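# Unload three sand cores from the mould onto plywood

## Task

Lift out of the mould the long sand core with the rounded nose, plus the two upright bladed cores sitting in the mould half on the robot's right side; set all three down on the plywood boards next to the mould and release them, while the remaining two cores stay upright where they are in the mould.

## Robot and tools

Robot: two 6-joint arms, left_arm and right_arm, each ending in a two-finger gripper. Per arm the joint order is always waist, shoulder, elbow, wrist pitch, wrist yaw, wrist roll. Nominal ranges in rad: waist -2.618 to 3.054, shoulder 0.000 to 3.142, elbow 0.000 to 3.142, wrist pitch -1.571 to 1.571, wrist yaw -1.571 to 1.571, wrist roll -2.094 to 2.094. A true end stop may differ from these by up to 0.059 rad either way.

Frames: the scene frame has its origin on the table surface halfway between the two nominal bases, +x pointing out over the table, +z up, and left_arm on the +y side (image left/right do not follow these names). Calibrated bases: left_arm at (+0.031, +0.345, 0) m, quat_wxyz (+1.000, 0, 0, +0.008); right_arm at (+0.030, -0.335, 0) m, quat_wxyz (+1.000, 0, 0, -0.014). Each arm reports its hand pose, velocities and wrist camera pose in its own base frame. On a gripper, fingers point along +z and spread along y; end_effector_position is the point between the pads, roughly 1 cm short of the tips. Printed poses can be off by a few cm, more at long reach. Cameras: cam_left_wrist and cam_right_wrist, both 896x504.

execute_actions(actions, cameras): actions is a list of actions; each action is a table of 1 to 15 rows; each row is exactly 14 numbers in [-1, 1]: left_arm's six joint values then its opening, then right_arm's six joint values then its opening. Both arms always appear in a row. Every row lasts one 1/30 s step; a table shorter than 15 rows repeats its final row until 15 steps pass. Joint values are offsets, not poses: they count from the Joint targets that held when that action began, never from the previous row, so sending the same offset in the next action moves further. Scale: 1.0 equals 2.224 rad for waist, shoulder and elbow, and 8.485 rad for the three wrist joints. Opening is absolute: +1 fully open, -1 closed. An action is rejected for both arms if it pushes a joint more than 0.059 rad outside its range; a malformed action or a failing first action rejects the whole call. An empty actions list just reports state. cameras: list of names, null or ["all"] for all, [] for none; an unknown name invalidates the call.

move(target, speed, blend, opening_speed, blocking, cameras): target is one 14-number row laid out as above, or a list of up to 15 such rows. All joint values in every row are offsets from the current Joint targets (not from the preceding row); the opening numbers are absolute. speed is rad/s for the joint with the longest way to go, 0.01 to 12.57, default 0.5, one number or one per target. blend, in rad, lets the path round intermediate targets (default 0 stops at each). opening_speed, 0.2 or more per second on the -1..+1 scale, ramps the fingers gradually; use a low value when closing on a core so it is not crushed. Joints move together, so the hand travels on a curve, and nothing is avoided automatically, including the other arm. The result ends with a move: line such as done, off_target (resting over 0.035 rad from target), moving, held or fault, plus limits=held when steps were withheld. done does not mean no contact. blocking=false returns after about 0.5 s while motion continues.

wait(seconds 0 to 10) lets the scene run with the last commands held. stop brakes a running move (needs braking room). zoom_image(camera, region [x0, y0, x1, y1] in pixels, top-left origin, at most 504 by 504) gives a closer view of that wrist camera's newest image. finished_scene(scene) ends the current scene, given its number; it is irreversible.

Result lines: Joint positions and Joint velocities give one block per arm in joint order (rad, rad/s), then the finger gap in m (0.094 fully open). Joint targets is what the next offsets count from. Tool commands shows each gripper's current command; to leave a gripper unchanged, resend that value, since 0 means half open. grip_measured is the measured opening on the command scale (reads slightly wide when empty, a bit narrower than a hard held part). grip_effort_nm is gripper motor effort, negative closing; it is not pad force. Joint torques follow joint order and include gravity; joints 1 to 3 wrap at ±28 N m. "joint sent to its limit" means a joint reached its end stop; "joint command not followed" means the clearance check altered targets. MOTOR HOT appears at 75 °C; an OVER-TEMPERATURE FAULT at 90 °C folds that arm and disables it for the scene.

Limits on motion: each joint target may lead its measured angle by at most 0.339 rad (big joints) or 2.2 rad (wrists), and if targets would move the hand over 200 mm from where it is, that arm's targets are scaled back, so big moves take several actions. If an arm is stuck pushing, command targets back past its Joint positions.

Avoid: dropping a core or opening while it still moves, fast impacts, hard pressing, any contact or squeeze between the two arms (can end the scene), knocking or touching the two cores meant to stay, anything leaving the table, and long holds with stretched arms that heat the motors. Loose items may occasionally get a small push.

Each tool is called after "Request:" as name(argument=value, ...) on one line, values as JSON.

## Session

Request:
execute_actions(actions=[])

Scene clock: 0.00 s.
left_arm: end_effector_position=(+0.3493, -0.0518, +0.2095) grip_measured=+1.000 grip_effort_nm=n/a end_effector_quat_wxyz=(+0.534, -0.007, +0.815, -0.226) | right_arm: end_effector_position=(+0.3046, +0.0783, +0.1820) grip_measured=+1.000 grip_effort_nm=n/a end_effector_quat_wxyz=(+0.477, +0.034, +0.863, +0.162)
Joint positions: left_arm=[0.059 1.017 0.578 0.071 0.424 -0.25 0.094] | right_arm=[0.21 0.854 0.562 -0.224 -0.068 0.329 0.094]
Joint velocities: within noise
Joint torques (N m): no reading
Heat: left arm: 32 °C; right arm: 33 °C.
Joint targets: left_arm=[0.059 1.010 0.587 0.072 0.427 -0.248] | right_arm=[0.210 0.847 0.574 -0.220 -0.067 0.327]
Tool commands: left_gripper/opening=+1.0 right_gripper/opening=+1.0

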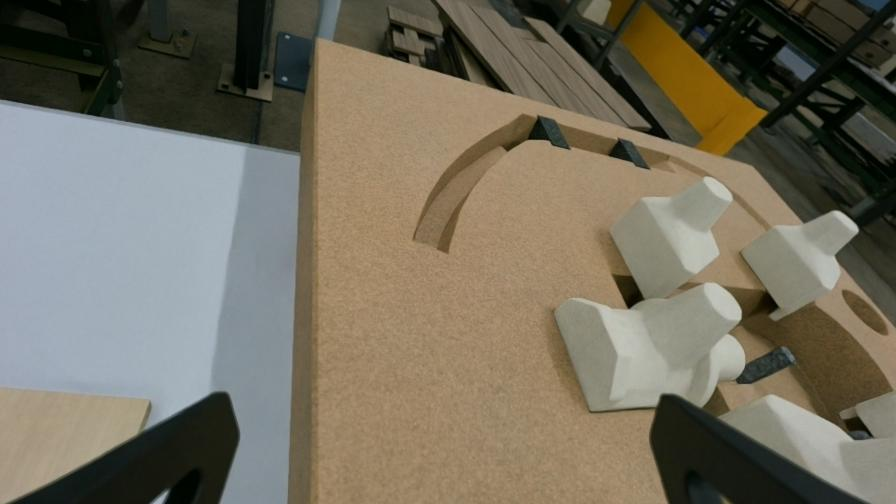

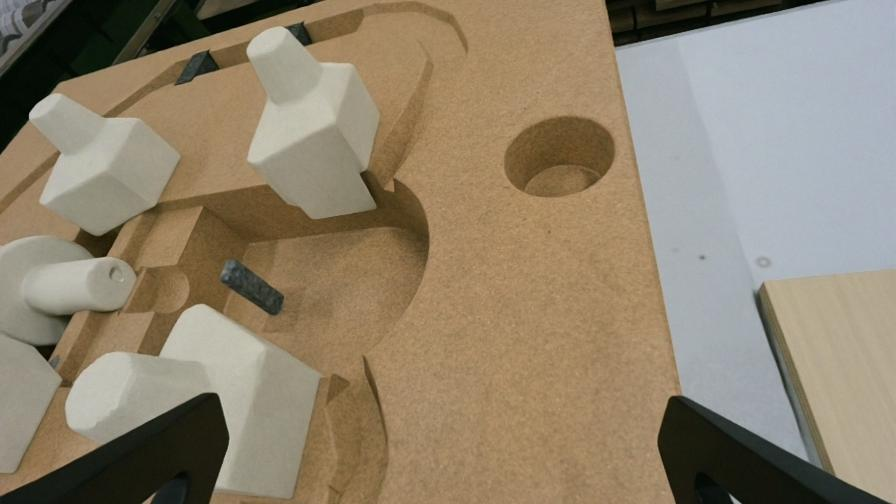

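Request:
move(target=[[-0.0265,0.2203,0.6353,-0.1617,0.0086,0.0764,1,0.0405,0.2486,0.5063,-0.0919,0.0079,-0.0385,1],[-0.1524,0.5796,0.8121,-0.1728,0.0345,0.1663,1,0.1533,0.3269,0.4757,-0.1104,0.0079,-0.0385,1]], speed=0.9, blend=[0.15,0])

Scene clock: 8.97 s.
left_arm: end_effector_position=(+0.4378, -0.2438, +0.1935) grip_measured=+1.000 grip_effort_nm=0.032 end_effector_quat_wxyz=(+0.252, +0.646, +0.675, -0.252) | right_arm: end_effector_position=(+0.3217, +0.1986, +0.2397) grip_measured=+1.000 grip_effort_nm=0.022 end_effector_quat_wxyz=(+0.233, -0.260, +0.934, +0.070)
Joint positions: left_arm=[-0.282 2.296 2.371 -1.385 0.689 1.15 0.094] | right_arm=[0.547 1.572 1.639 -1.145 -0.006 0.006 0.094]
Joint velocities: within noise
Joint torques (N m): left_arm=[0.14 -10.95 6.54 0.81 0.78 0.07] | right_arm=[0.35 -5.63 5.03 0.75 0.04 -0.1]
Heat: left arm: 34 °C; right arm: 34 °C.
Joint targets: left_arm=[-0.280 2.299 2.394 -1.394 0.719 1.163] | right_arm=[0.551 1.574 1.632 -1.157 0.000 0.000]
move: done

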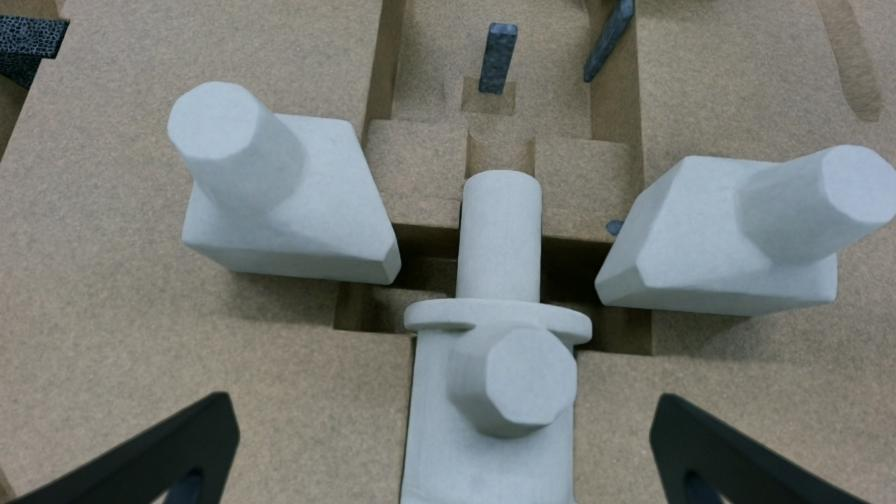

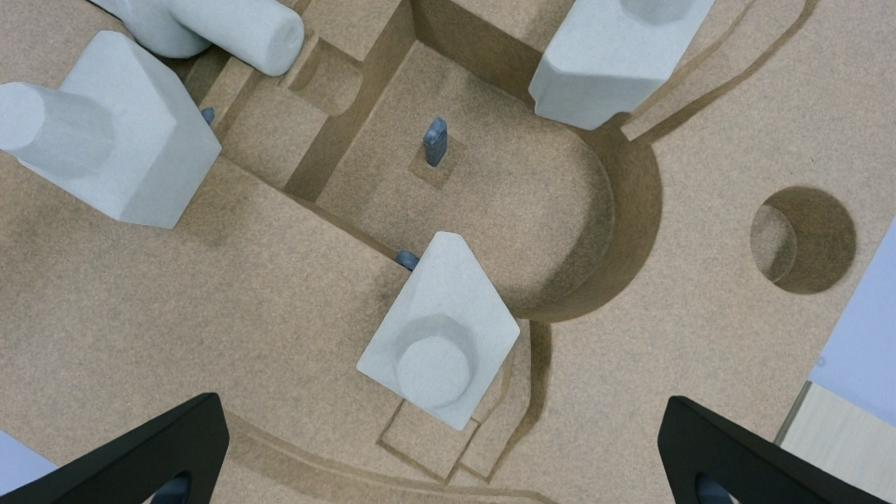

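Request:
move(target=[-0.0117,-0.0715,-0.1052,0.0128,-0.001,0,1,0.0076,-0.0012,-0.0892,0.023,0,0,1], speed=0.5)

Scene clock: 26.10 s.
left_arm: end_effector_position=(+0.4164, -0.2469, +0.1928) grip_measured=+1.000 grip_effort_nm=0.022 end_effector_quat_wxyz=(+0.252, +0.653, +0.668, -0.254) | right_arm: end_effector_position=(+0.3212, +0.2043, +0.1871) grip_measured=+1.000 grip_effort_nm=0.027 end_effector_quat_wxyz=(+0.217, -0.268, +0.937, +0.066)
Joint positions: left_arm=[-0.301 2.179 2.17 -1.295 0.691 1.151 0.094] | right_arm=[0.561 1.572 1.441 -0.982 -0.006 0.006 0.094]
Joint velocities: within noise
Joint torques (N m): left_arm=[-0.27 -13.46 3.92 1.01 0.66 0.06] | right_arm=[0.61 -6.05 5.16 0.99 0.05 -0.1]
Heat: left arm: 42 °C; right arm: 36 °C.
Joint targets: left_arm=[-0.306 2.140 2.160 -1.286 0.711 1.162] | right_arm=[0.568 1.572 1.434 -0.962 0.000 0.000]
move: off_target (left_arm); left_arm: the shoulder is farthest, 0.039 rad from its target

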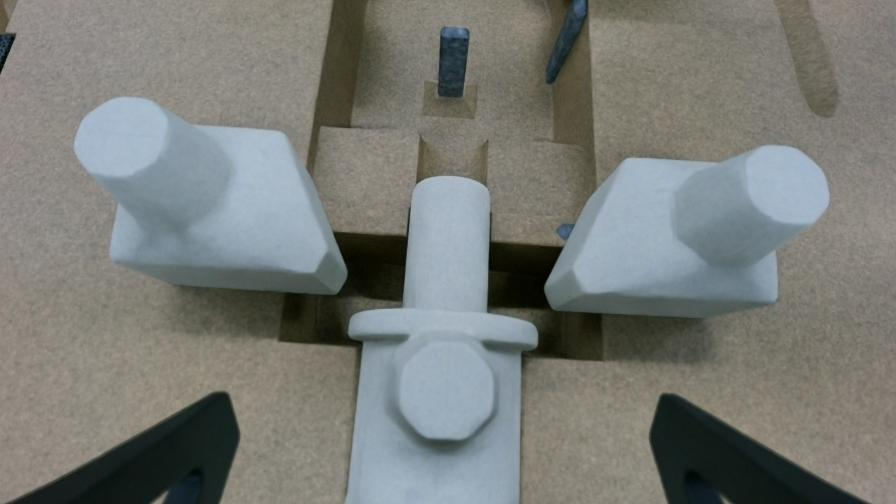

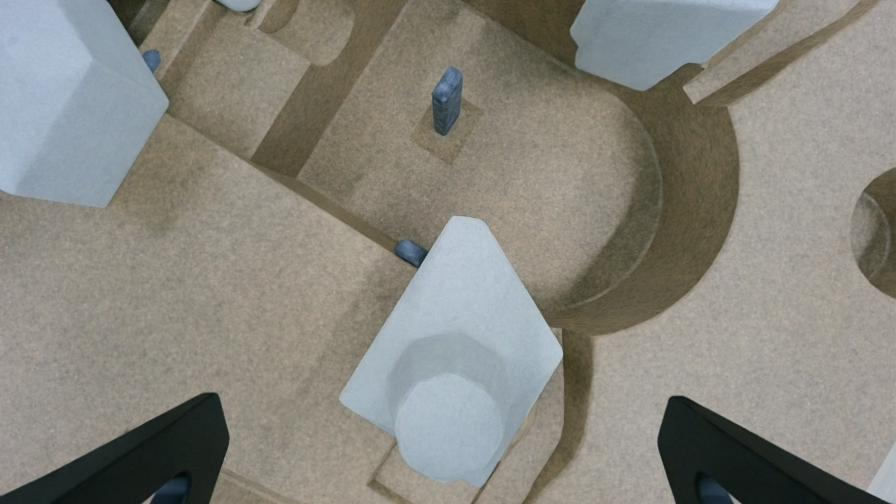

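Request:
move(target=[0,-0.0157,-0.0922,0.0207,0,0,1,0,-0.0099,-0.0524,0.0111,0,0,1], speed=0.3)

Scene clock: 36.07 s.
left_arm: end_effector_position=(+0.4159, -0.2468, +0.1501) grip_measured=+1.000 grip_effort_nm=0.027 end_effector_quat_wxyz=(+0.248, +0.652, +0.669, -0.256) | right_arm: end_effector_position=(+0.3185, +0.2026, +0.1559) grip_measured=+1.000 grip_effort_nm=0.022 end_effector_quat_wxyz=(+0.207, -0.268, +0.939, +0.064)
Joint positions: left_arm=[-0.301 2.155 1.963 -1.121 0.691 1.151 0.094] | right_arm=[0.561 1.572 1.326 -0.889 -0.006 0.006 0.094]
Joint velocities: within noise
Joint torques (N m): left_arm=[-0.38 -14.22 4.18 1.01 0.68 0.07] | right_arm=[0.59 -7.84 5.07 1 0.05 -0.1]
Heat: left arm: 47 °C; right arm: 37 °C.
Joint targets: left_arm=[-0.306 2.105 1.955 -1.110 0.711 1.162] | right_arm=[0.568 1.550 1.317 -0.867 0.000 0.000]
move: off_target (left_arm); left_arm: the shoulder is farthest, 0.050 rad from its target

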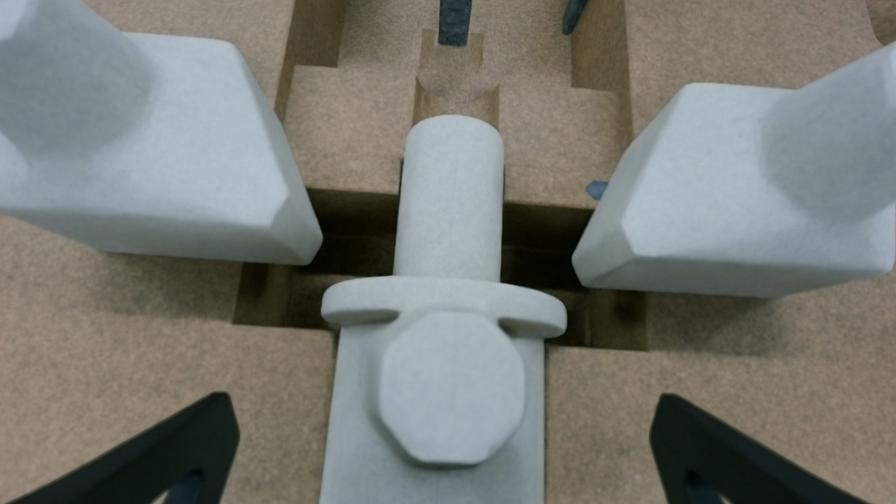

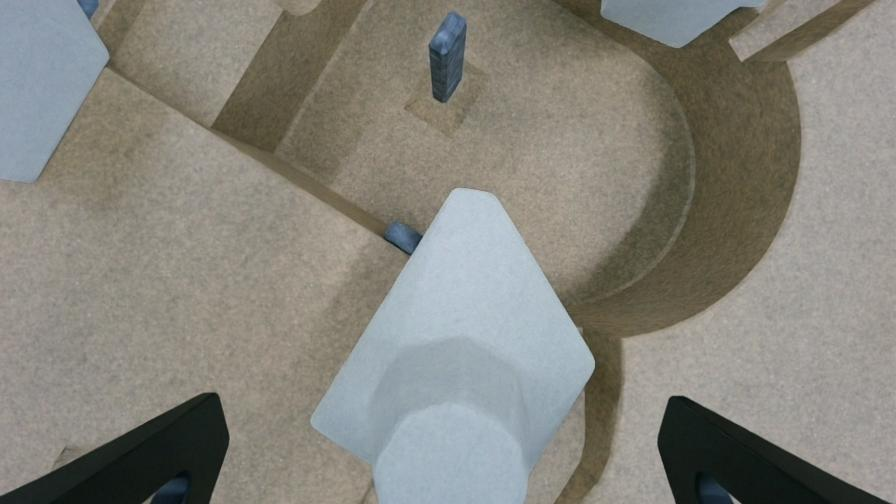

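Request:
move(target=[-0.0068,0,0,0,0,0,1,0,0.006,0.022,-0.0045,0,0,1], speed=0.2)

Scene clock: 41.93 s.
left_arm: end_effector_position=(+0.4129, -0.2522, +0.1501) grip_measured=+1.000 grip_effort_nm=0.027 end_effector_quat_wxyz=(+0.247, +0.656, +0.665, -0.257) | right_arm: end_effector_position=(+0.3186, +0.2027, +0.1577) grip_measured=+1.000 grip_effort_nm=0.022 end_effector_quat_wxyz=(+0.207, -0.268, +0.939, +0.064)
Joint positions: left_arm=[-0.314 2.155 1.963 -1.12 0.691 1.151 0.094] | right_arm=[0.561 1.572 1.333 -0.895 -0.006 0.006 0.094]
Joint velocities: within noise
Joint torques (N m): left_arm=[-0.51 -14.42 4.33 1.01 0.68 0.08] | right_arm=[0.61 -6.71 8.39 0.71 0.05 -0.11]
Heat: left arm: 50 °C; right arm: 38 °C.
Joint targets: left_arm=[-0.321 2.105 1.955 -1.110 0.711 1.162] | right_arm=[0.568 1.563 1.366 -0.906 0.000 0.000]
move: off_target (left_arm); left_arm: the shoulder is farthest, 0.050 rad from its target

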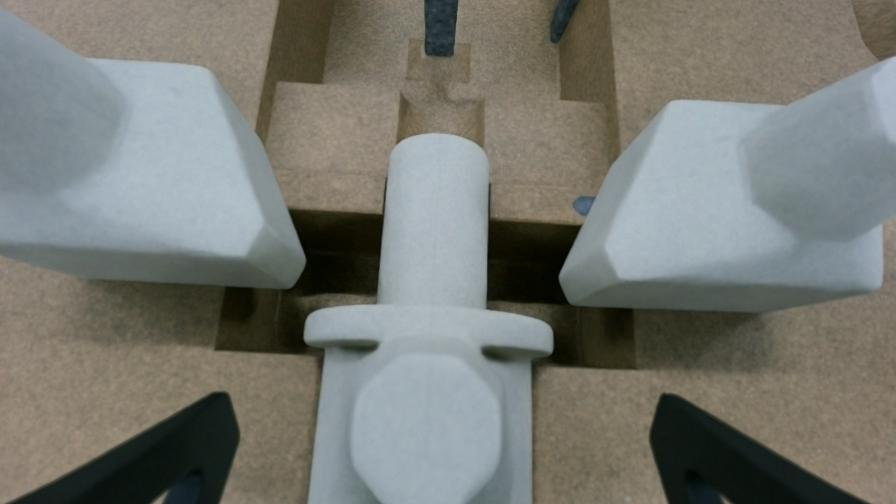

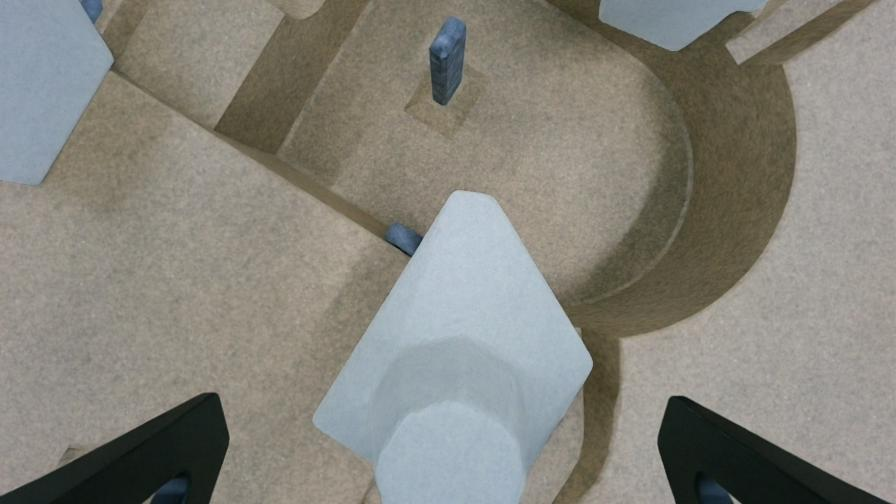

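Request:
move(target=[[0.0036,0,0,0,0,0,1,0,0,0.006,-0.0007,0,0,1],[0.0036,0,0,0,0,0,-0.6,0,0,0.006,-0.0007,0,0,-0.58]], speed=0.2, opening_speed=0.5)

Scene clock: 49.50 s.
left_arm: end_effector_position=(+0.4158, -0.2523, +0.1501) grip_measured=-0.284 grip_effort_nm=-0.994 end_effector_quat_wxyz=(+0.252, +0.658, +0.663, -0.252) | right_arm: end_effector_position=(+0.3200, +0.2029, +0.1617) grip_measured=-0.362 grip_effort_nm=-1.004 end_effector_quat_wxyz=(+0.210, -0.268, +0.938, +0.063)
Joint positions: left_arm=[-0.314 2.155 1.963 -1.107 0.685 1.152 0.034] | right_arm=[0.561 1.572 1.346 -0.902 -0.003 0.004 0.03]
Joint velocities: within noise
Joint torques (N m): left_arm=[0.01 -14.26 4.25 0.88 0.72 0.08] | right_arm=[0.59 -6.72 8.39 0.71 0.02 -0.09]
Heat: left arm: 53 °C; right arm: 38 °C.
Joint targets: left_arm=[-0.313 2.105 1.955 -1.110 0.711 1.163] | right_arm=[0.568 1.563 1.380 -0.912 0.000 0.000]
move: off_target (left_arm); target 2's new numbers were sent with left_arm's shoulder 0.050 rad from that target; left_arm: the shoulder is farthest, 0.050 rad from its target

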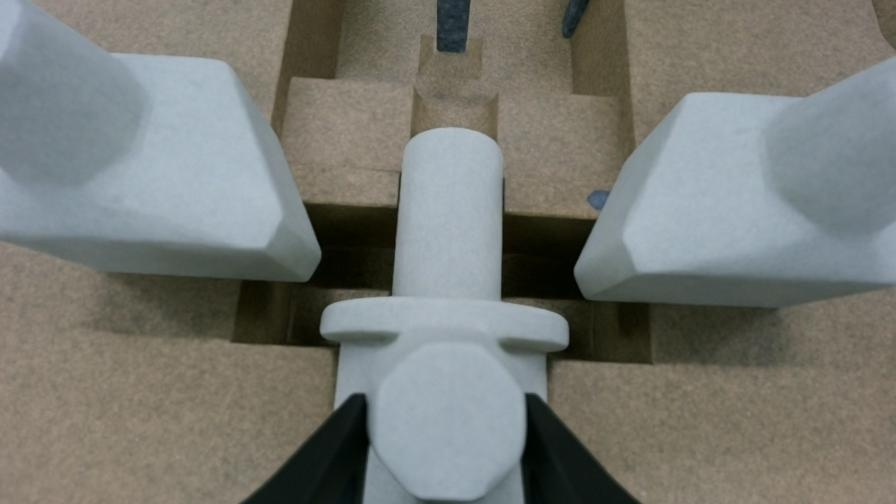

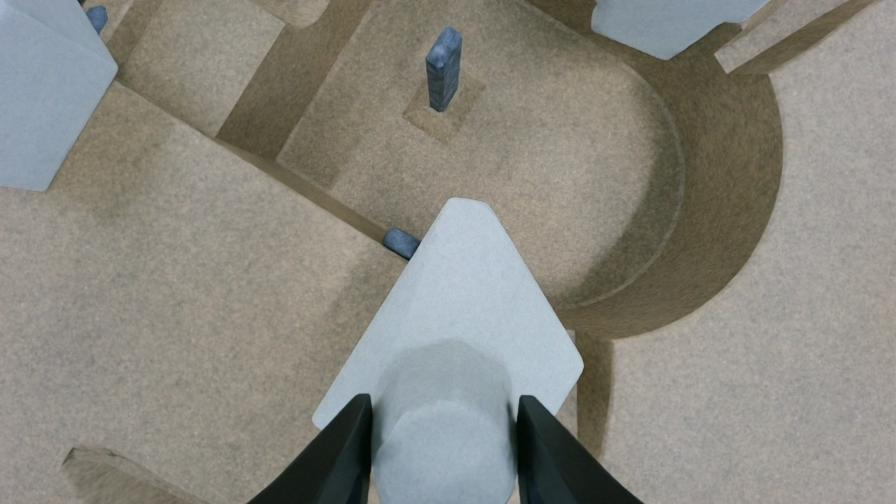

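Request:
move(target=[[0,0.0202,0.0517,-0.0082,0,0,-0.6,0,-0.0013,0.0652,-0.0121,0,0,-0.58],[0,0.0427,0.1731,-0.0306,0.0046,0,-0.6,0,0.0215,0.1806,-0.0364,0,0,-0.58],[0.1021,-0.0747,0.04,-0.0289,0.0034,0,-0.6,0,0.0563,0.2981,-0.0581,0,0,-0.58],[0.5405,-0.3584,-0.304,-0.0152,0.001,0,-0.6,-0.462,-0.1185,0.0674,-0.0463,0,0,-0.58]], speed=[0.25,0.3,0.35,0.7], blend=[0.02,0.02,0.03,0])

Scene clock: 65.30 s.
left_arm: end_effector_position=(+0.2438, +0.1342, +0.2071) grip_measured=-0.285 grip_effort_nm=-1.004 end_effector_quat_wxyz=(+0.316, +0.162, +0.932, -0.071) | right_arm: end_effector_position=(+0.2552, -0.1247, +0.2524) grip_measured=-0.363 grip_effort_nm=-1.004 end_effector_quat_wxyz=(+0.194, +0.224, +0.954, -0.046)
Joint positions: left_arm=[0.885 1.352 1.271 -1.271 0.628 1.158 0.034] | right_arm=[-0.456 1.333 1.526 -1.361 0.003 0.004 0.03]
Joint velocities: within noise
Joint torques (N m): left_arm=[0.31 -7.16 5.44 1.19 1.46 0.01] | right_arm=[-0.24 -6.3 5.38 1.27 -0.03 -0.08]
Heat: left arm: 55 °C; right arm: 38 °C.
Joint targets: left_arm=[0.889 1.308 1.278 -1.239 0.720 1.162] | right_arm=[-0.460 1.299 1.529 -1.304 0.000 0.000]
move: off_target (left_arm, right_arm); left_arm: the wrist yaw is farthest, 0.091 rad from its target; right_arm: the wrist pitch is farthest, 0.056 rad from its target

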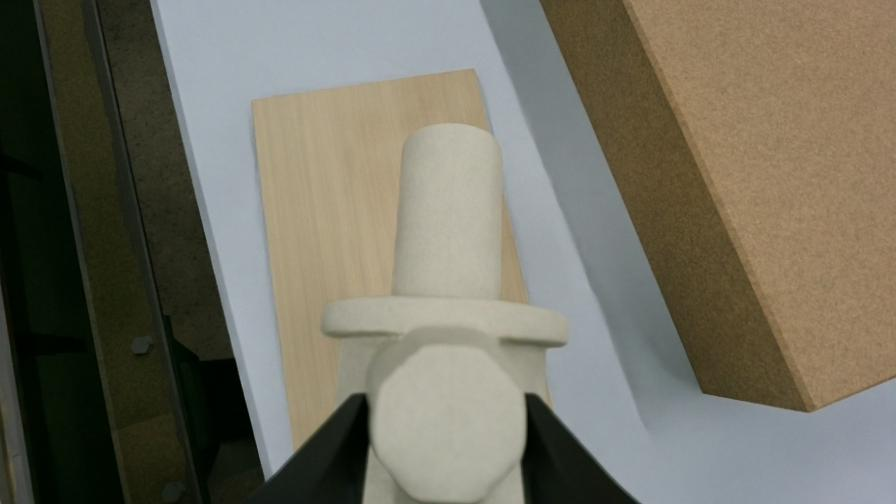

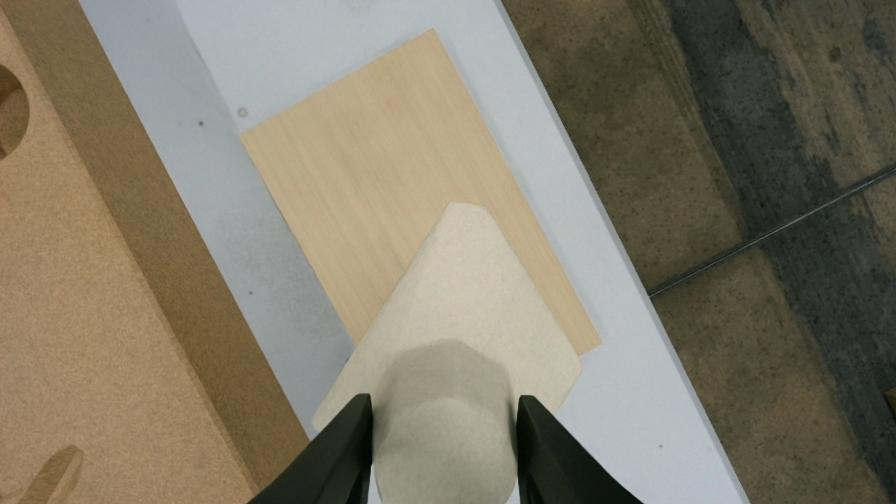

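Request:
move(target=[0.0364,-0.0126,-0.1655,0.0478,0.0071,0,-0.6,0.0562,0.1039,-0.1277,0.0615,0,0,-0.58], speed=0.4)

Scene clock: 80.87 s.
left_arm: end_effector_position=(+0.2392, +0.1498, +0.1262) grip_measured=-0.285 grip_effort_nm=-1.009 end_effector_quat_wxyz=(+0.349, +0.135, +0.926, -0.051) | right_arm: end_effector_position=(+0.3450, -0.1214, +0.1394) grip_measured=-0.363 grip_effort_nm=-1.004 end_effector_quat_wxyz=(+0.206, +0.168, +0.963, -0.036)
Joint positions: left_arm=[0.962 1.328 0.9 -0.875 0.677 1.158 0.034] | right_arm=[-0.34 1.542 1.237 -0.844 0.002 0.004 0.03]
Joint velocities: within noise
Joint torques (N m): left_arm=[0.66 -7.36 5.76 1.38 1.57 -0.02] | right_arm=[0.5 -6.65 6.31 1.36 -0.03 -0.09]
Heat: left arm: 45 °C; right arm: 37 °C.
Joint targets: left_arm=[0.970 1.280 0.910 -0.833 0.780 1.162] | right_arm=[-0.335 1.531 1.245 -0.782 0.000 0.000]
move: off_target (left_arm, right_arm); left_arm: the wrist yaw is farthest, 0.103 rad from its target; right_arm: the wrist pitch is farthest, 0.062 rad from its target

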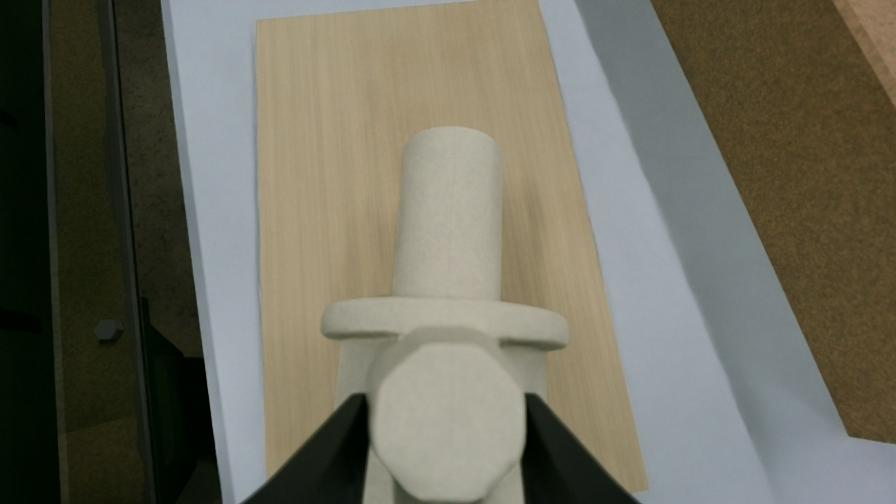

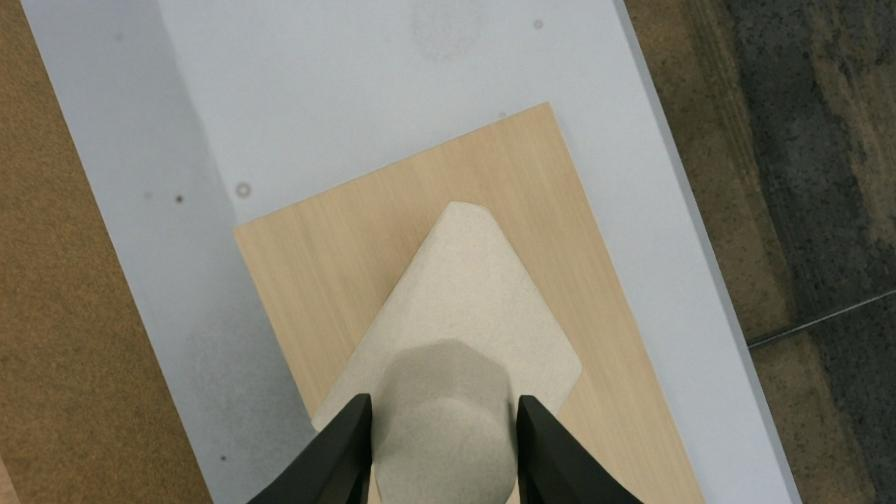

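Request:
execute_actions(actions=[])

Scene clock: 92.93 s.
left_arm: end_effector_position=(+0.2393, +0.1498, +0.1263) grip_measured=-0.285 grip_effort_nm=-0.994 end_effector_quat_wxyz=(+0.349, +0.136, +0.926, -0.051) | right_arm: end_effector_position=(+0.3451, -0.1215, +0.1395) grip_measured=-0.363 grip_effort_nm=-1.004 end_effector_quat_wxyz=(+0.206, +0.168, +0.963, -0.036)
Joint positions: left_arm=[0.962 1.328 0.9 -0.875 0.678 1.158 0.034] | right_arm=[-0.34 1.542 1.237 -0.844 0.002 0.004 0.03]
Joint velocities: within noise
Joint torques (N m): left_arm=[0.68 -7.36 5.67 1.37 1.59 0] | right_arm=[0.53 -6.67 6.32 1.34 -0.02 -0.09]
Heat: left arm: 41 °C; right arm: 36 °C.
Joint targets: left_arm=[0.970 1.280 0.910 -0.833 0.780 1.162] | right_arm=[-0.335 1.531 1.245 -0.782 0.000 0.000]
Tool commands: left_gripper/opening=-0.6 right_gripper/opening=-0.58

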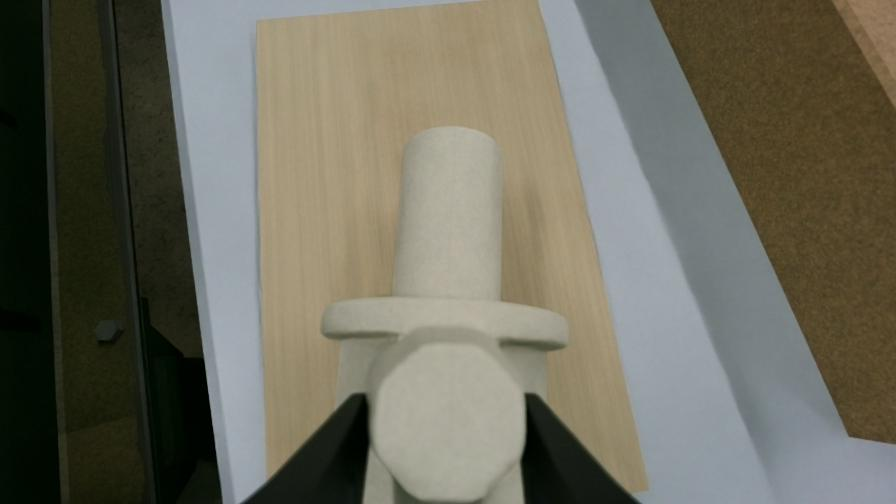

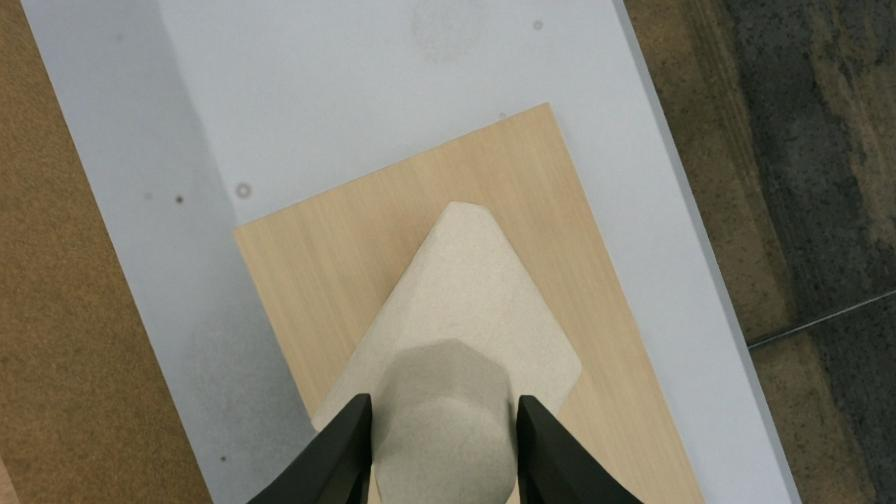

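Request:
move(target=[0,0,-0.0180,0.0047,0,0,-0.6,0,0,-0.0300,0.0102,0,0,-0.58], speed=0.12, cameras=[])

Request:
move(target=[0,0,-0.0100,0.0026,0,0,-0.6,0,0,-0.0120,0.0032,0,0,-0.58], speed=0.12, cameras=["all"])

Scene clock: 98.67 s.
left_arm: end_effector_position=(+0.2384, +0.1482, +0.1170) grip_measured=-0.285 grip_effort_nm=-1.009 end_effector_quat_wxyz=(+0.350, +0.136, +0.926, -0.051) | right_arm: end_effector_position=(+0.3478, -0.1224, +0.1256) grip_measured=-0.363 grip_effort_nm=-1.004 end_effector_quat_wxyz=(+0.216, +0.167, +0.961, -0.037)
Joint positions: left_arm=[0.962 1.328 0.862 -0.835 0.679 1.158 0.034] | right_arm=[-0.34 1.542 1.174 -0.761 0.002 0.004 0.03]
Joint velocities: within noise
Joint torques (N m): left_arm=[0.66 -7.43 5.53 1.36 1.58 0] | right_arm=[0.5 -6.63 6.08 1.41 -0.03 -0.08]
Heat: left arm: 39 °C; right arm: 36 °C.
Joint targets: left_arm=[0.970 1.280 0.870 -0.793 0.780 1.162] | right_arm=[-0.335 1.531 1.179 -0.696 0.000 0.000]
move: off_target (left_arm, right_arm); left_arm: the wrist yaw is farthest, 0.101 rad from its target; right_arm: the wrist pitch is farthest, 0.065 rad from its target
No camera images: "cameras" was empty.

Scene clock: 99.50 s.
left_arm: end_effector_position=(+0.2379, +0.1465, +0.1127) grip_measured=-0.285 grip_effort_nm=-0.999 end_effector_quat_wxyz=(+0.351, +0.136, +0.925, -0.052) | right_arm: end_effector_position=(+0.3509, -0.1234, +0.1233) grip_measured=-0.363 grip_effort_nm=-1.004 end_effector_quat_wxyz=(+0.224, +0.167, +0.959, -0.039)
Joint positions: left_arm=[0.962 1.326 0.842 -0.817 0.683 1.158 0.034] | right_arm=[-0.34 1.542 1.158 -0.728 0.001 0.004 0.03]
Joint velocities: within noise
Joint torques (N m): left_arm=[0.62 -7.15 5.24 1.43 1.55 -0.01] | right_arm=[0.51 -6.68 5.34 1.35 -0.02 -0.09]
Heat: left arm: 39 °C; right arm: 36 °C.
Joint targets: left_arm=[0.970 1.280 0.848 -0.771 0.780 1.162] | right_arm=[-0.335 1.531 1.152 -0.669 0.000 0.000]
move: off_target (left_arm, right_arm); left_arm: the wrist yaw is farthest, 0.097 rad from its target; right_arm: the wrist pitch is farthest, 0.059 rad from its target

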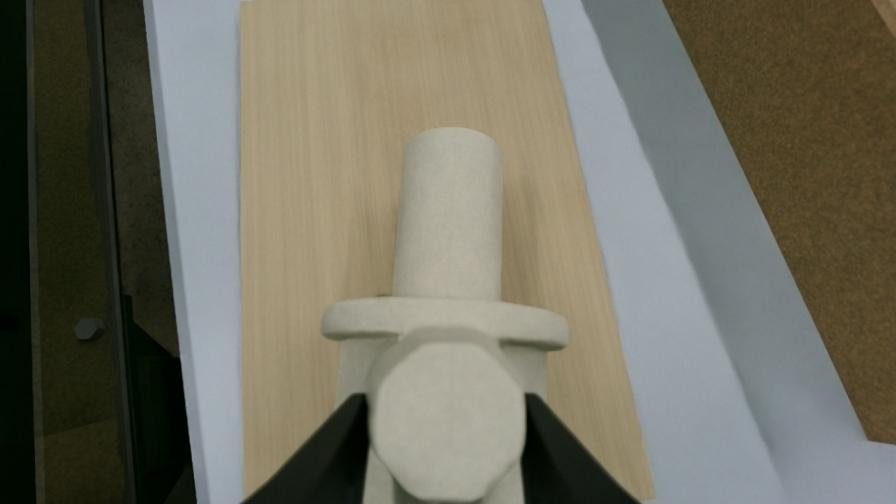

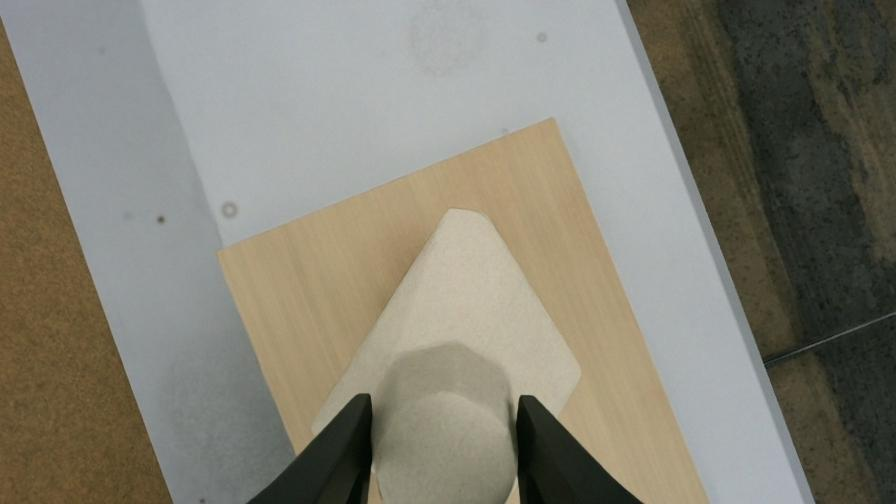

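Request:
move(target=[0,0,-0.0120,0.0032,0,0,-0.6,0,0,-0.0140,0.0010,0,0,-0.58], speed=0.12)

Scene clock: 102.77 s.
left_arm: end_effector_position=(+0.2399, +0.1455, +0.1127) grip_measured=-0.285 grip_effort_nm=-0.989 end_effector_quat_wxyz=(+0.363, +0.139, +0.920, -0.048) | right_arm: end_effector_position=(+0.3551, -0.1249, +0.1226) grip_measured=-0.363 grip_effort_nm=-1.004 end_effector_quat_wxyz=(+0.236, +0.166, +0.957, -0.041)
Joint positions: left_arm=[0.964 1.316 0.82 -0.785 0.702 1.157 0.034] | right_arm=[-0.34 1.54 1.142 -0.689 0.001 0.003 0.03]
Joint velocities: within noise
Joint torques (N m): left_arm=[0.58 -6.27 4.89 1.37 1.32 0.02] | right_arm=[0.5 -6.54 4.19 1.09 -0.02 -0.08]
Heat: left arm: 39 °C; right arm: 36 °C.
Joint targets: left_arm=[0.970 1.280 0.821 -0.744 0.780 1.163] | right_arm=[-0.335 1.531 1.121 -0.660 0.000 0.000]
move: off_target (left_arm); left_arm: the wrist yaw is farthest, 0.078 rad from its target

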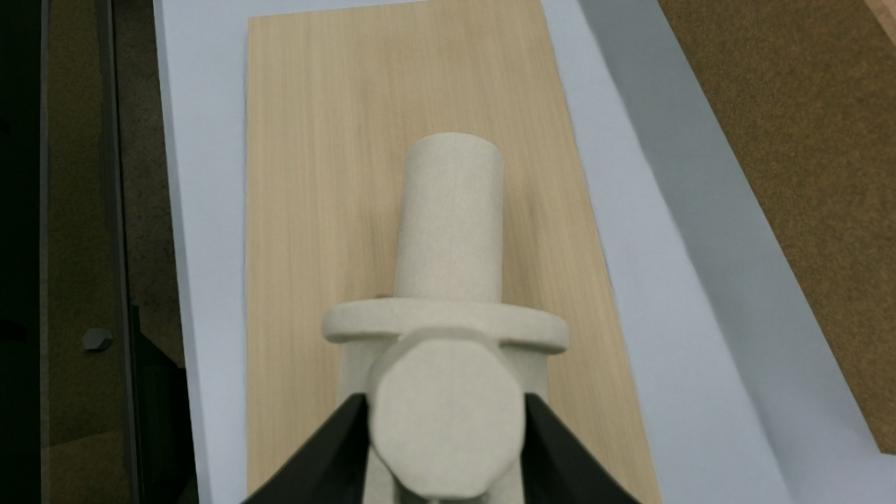

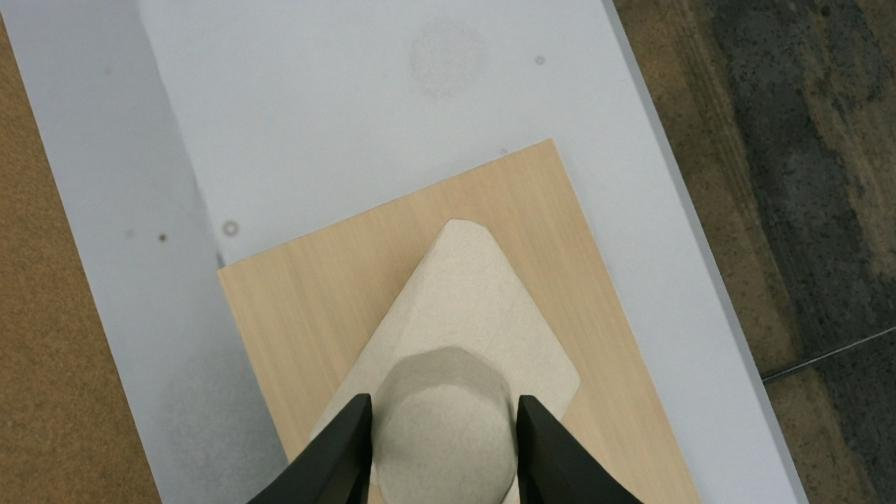

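Request:
move(target=[0,0,0,-0.0030,0,0,-0.6,0,0,0,-0.0045,0,0,-0.58], speed=0.1)

Scene clock: 108.63 s.
left_arm: end_effector_position=(+0.2399, +0.1455, +0.1127) grip_measured=-0.285 grip_effort_nm=-1.004 end_effector_quat_wxyz=(+0.364, +0.139, +0.920, -0.048) | right_arm: end_effector_position=(+0.3548, -0.1249, +0.1224) grip_measured=-0.363 grip_effort_nm=-1.004 end_effector_quat_wxyz=(+0.235, +0.166, +0.957, -0.041)
Joint positions: left_arm=[0.964 1.316 0.82 -0.785 0.703 1.157 0.034] | right_arm=[-0.34 1.54 1.142 -0.69 0.001 0.003 0.03]
Joint velocities: within noise
Joint torques (N m): left_arm=[0.57 -6.3 4.92 1.1 1.32 0.01] | right_arm=[0.49 -6.53 4.23 0.77 -0.02 -0.07]
Heat: left arm: 38 °C; right arm: 36 °C.
Joint targets: left_arm=[0.970 1.280 0.821 -0.770 0.780 1.163] | right_arm=[-0.335 1.531 1.121 -0.699 0.000 0.000]
move: off_target (left_arm); left_arm: the wrist yaw is farthest, 0.077 rad from its target

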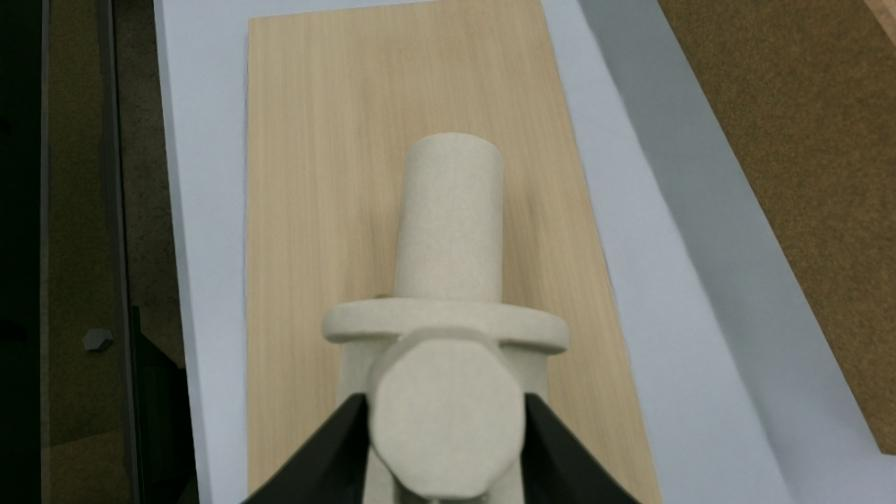

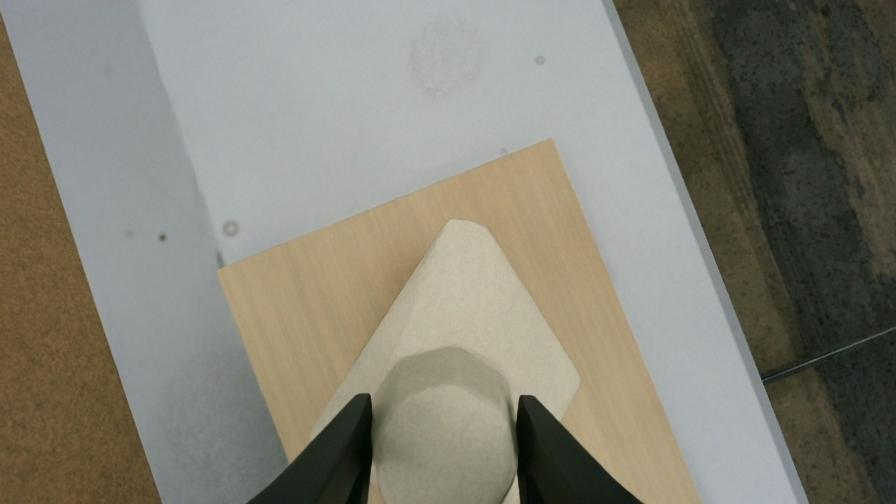

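Request:
move(target=[0,0,-0.0040,-0.0030,0,0,-0.6,0,0,-0.0090,-0.0060,0,0,-0.58], speed=0.1)

Scene clock: 111.37 s.
left_arm: end_effector_position=(+0.2397, +0.1449, +0.1124) grip_measured=-0.285 grip_effort_nm=-0.999 end_effector_quat_wxyz=(+0.364, +0.138, +0.920, -0.049) | right_arm: end_effector_position=(+0.3482, -0.1218, +0.1205) grip_measured=-0.363 grip_effort_nm=-1.004 end_effector_quat_wxyz=(+0.226, +0.165, +0.959, -0.039)
Joint positions: left_arm=[0.964 1.316 0.819 -0.786 0.704 1.157 0.034] | right_arm=[-0.339 1.529 1.131 -0.71 0.001 0.001 0.03]
Joint velocities: within noise
Joint torques (N m): left_arm=[0.51 -6.24 4.33 0.85 1.3 0.04] | right_arm=[0.29 -5.49 3.48 0.47 -0.01 -0.08]
Heat: left arm: 38 °C; right arm: 36 °C.
Joint targets: left_arm=[0.970 1.280 0.813 -0.795 0.780 1.163] | right_arm=[-0.335 1.531 1.101 -0.749 0.000 0.000]
move: off_target (left_arm, right_arm); left_arm: the wrist yaw is farthest, 0.076 rad from its target; right_arm: the wrist pitch is farthest, 0.039 rad from its target

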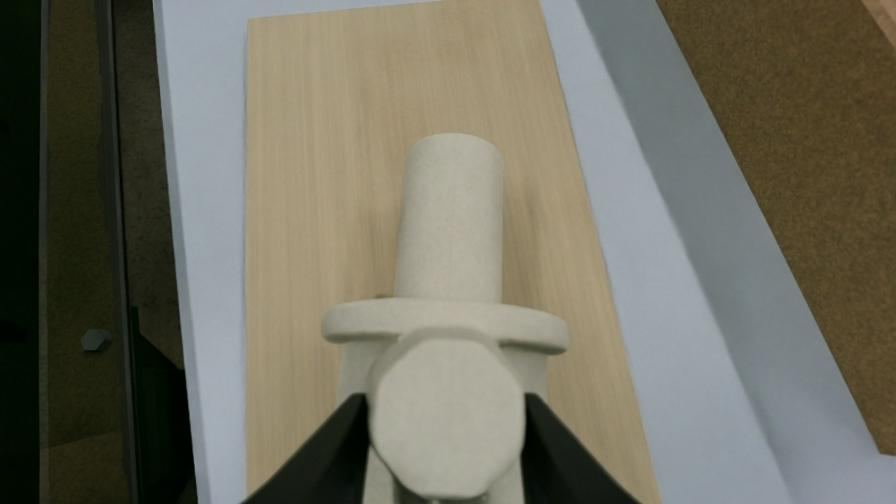

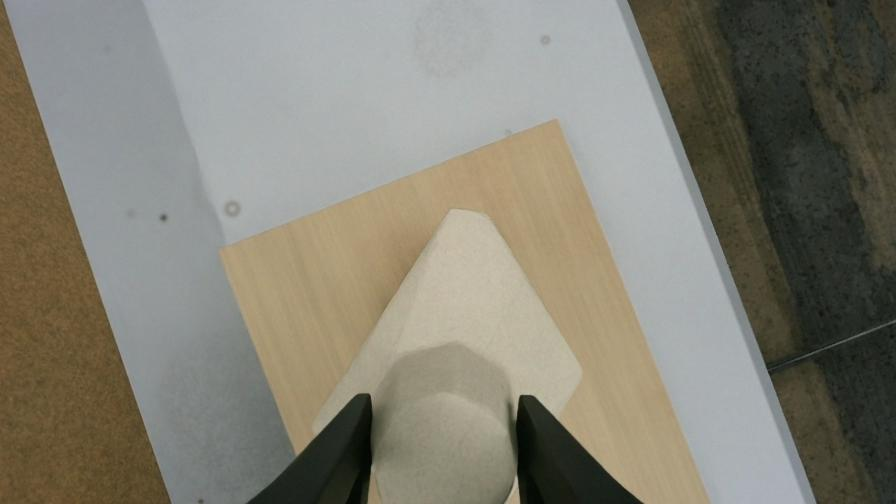

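Good contact for both; releasing slowly.

Request:
move(target=[0,0,0,0,0,0,0.1,0,0,0,0,0,0,0.1], opening_speed=0.3)

Scene clock: 115.60 s.
left_arm: end_effector_position=(+0.2432, +0.1400, +0.1201) grip_measured=+0.098 grip_effort_nm=0.115 end_effector_quat_wxyz=(+0.382, +0.142, +0.911, -0.056) | right_arm: end_effector_position=(+0.3342, -0.1139, +0.1075) grip_measured=+0.097 grip_effort_nm=0.178 end_effector_quat_wxyz=(+0.195, +0.163, +0.967, -0.030)
Joint positions: left_arm=[0.964 1.302 0.819 -0.789 0.747 1.157 0.052] | right_arm=[-0.335 1.529 1.106 -0.75 -0.007 0.001 0.052]
Joint velocities: within noise
Joint torques (N m): left_arm=[0.53 -5.24 4.38 0.89 0.8 0] | right_arm=[-0.02 -5.42 5.26 0.74 0.06 -0.06]
Heat: left arm: 38 °C; right arm: 36 °C.
Joint targets: left_arm=[0.970 1.280 0.813 -0.795 0.780 1.163] | right_arm=[-0.335 1.531 1.101 -0.750 0.000 0.000]
move: done

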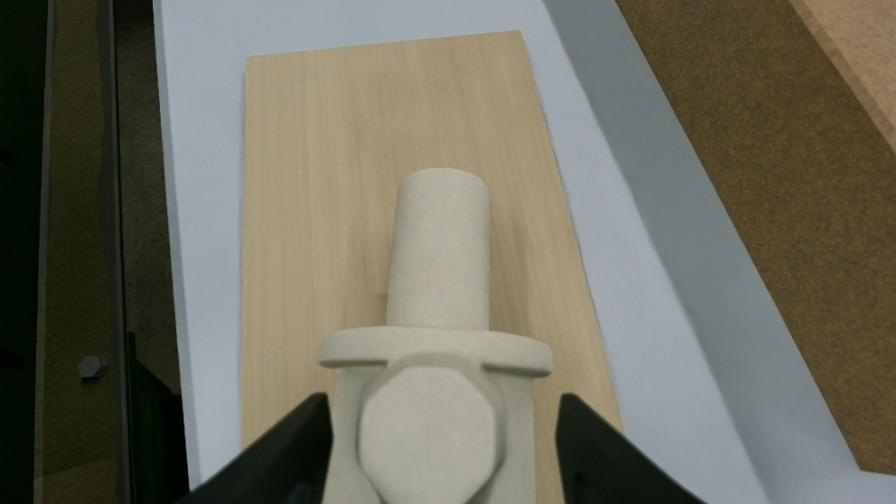

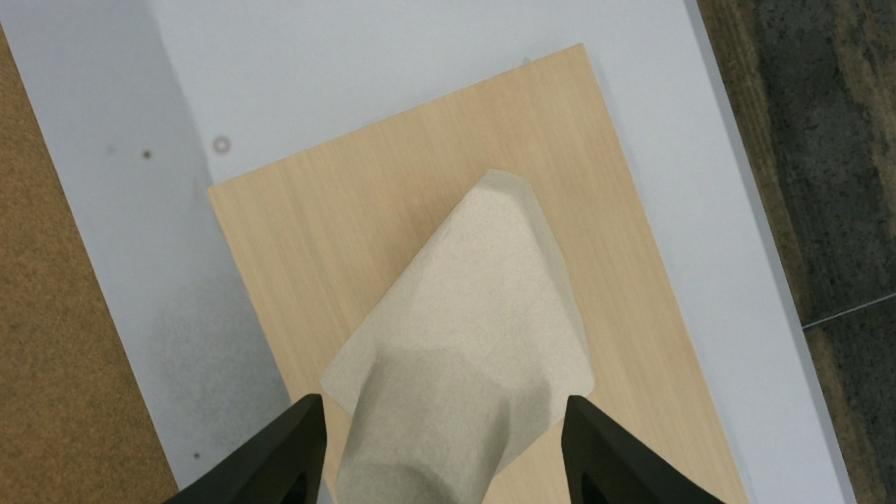

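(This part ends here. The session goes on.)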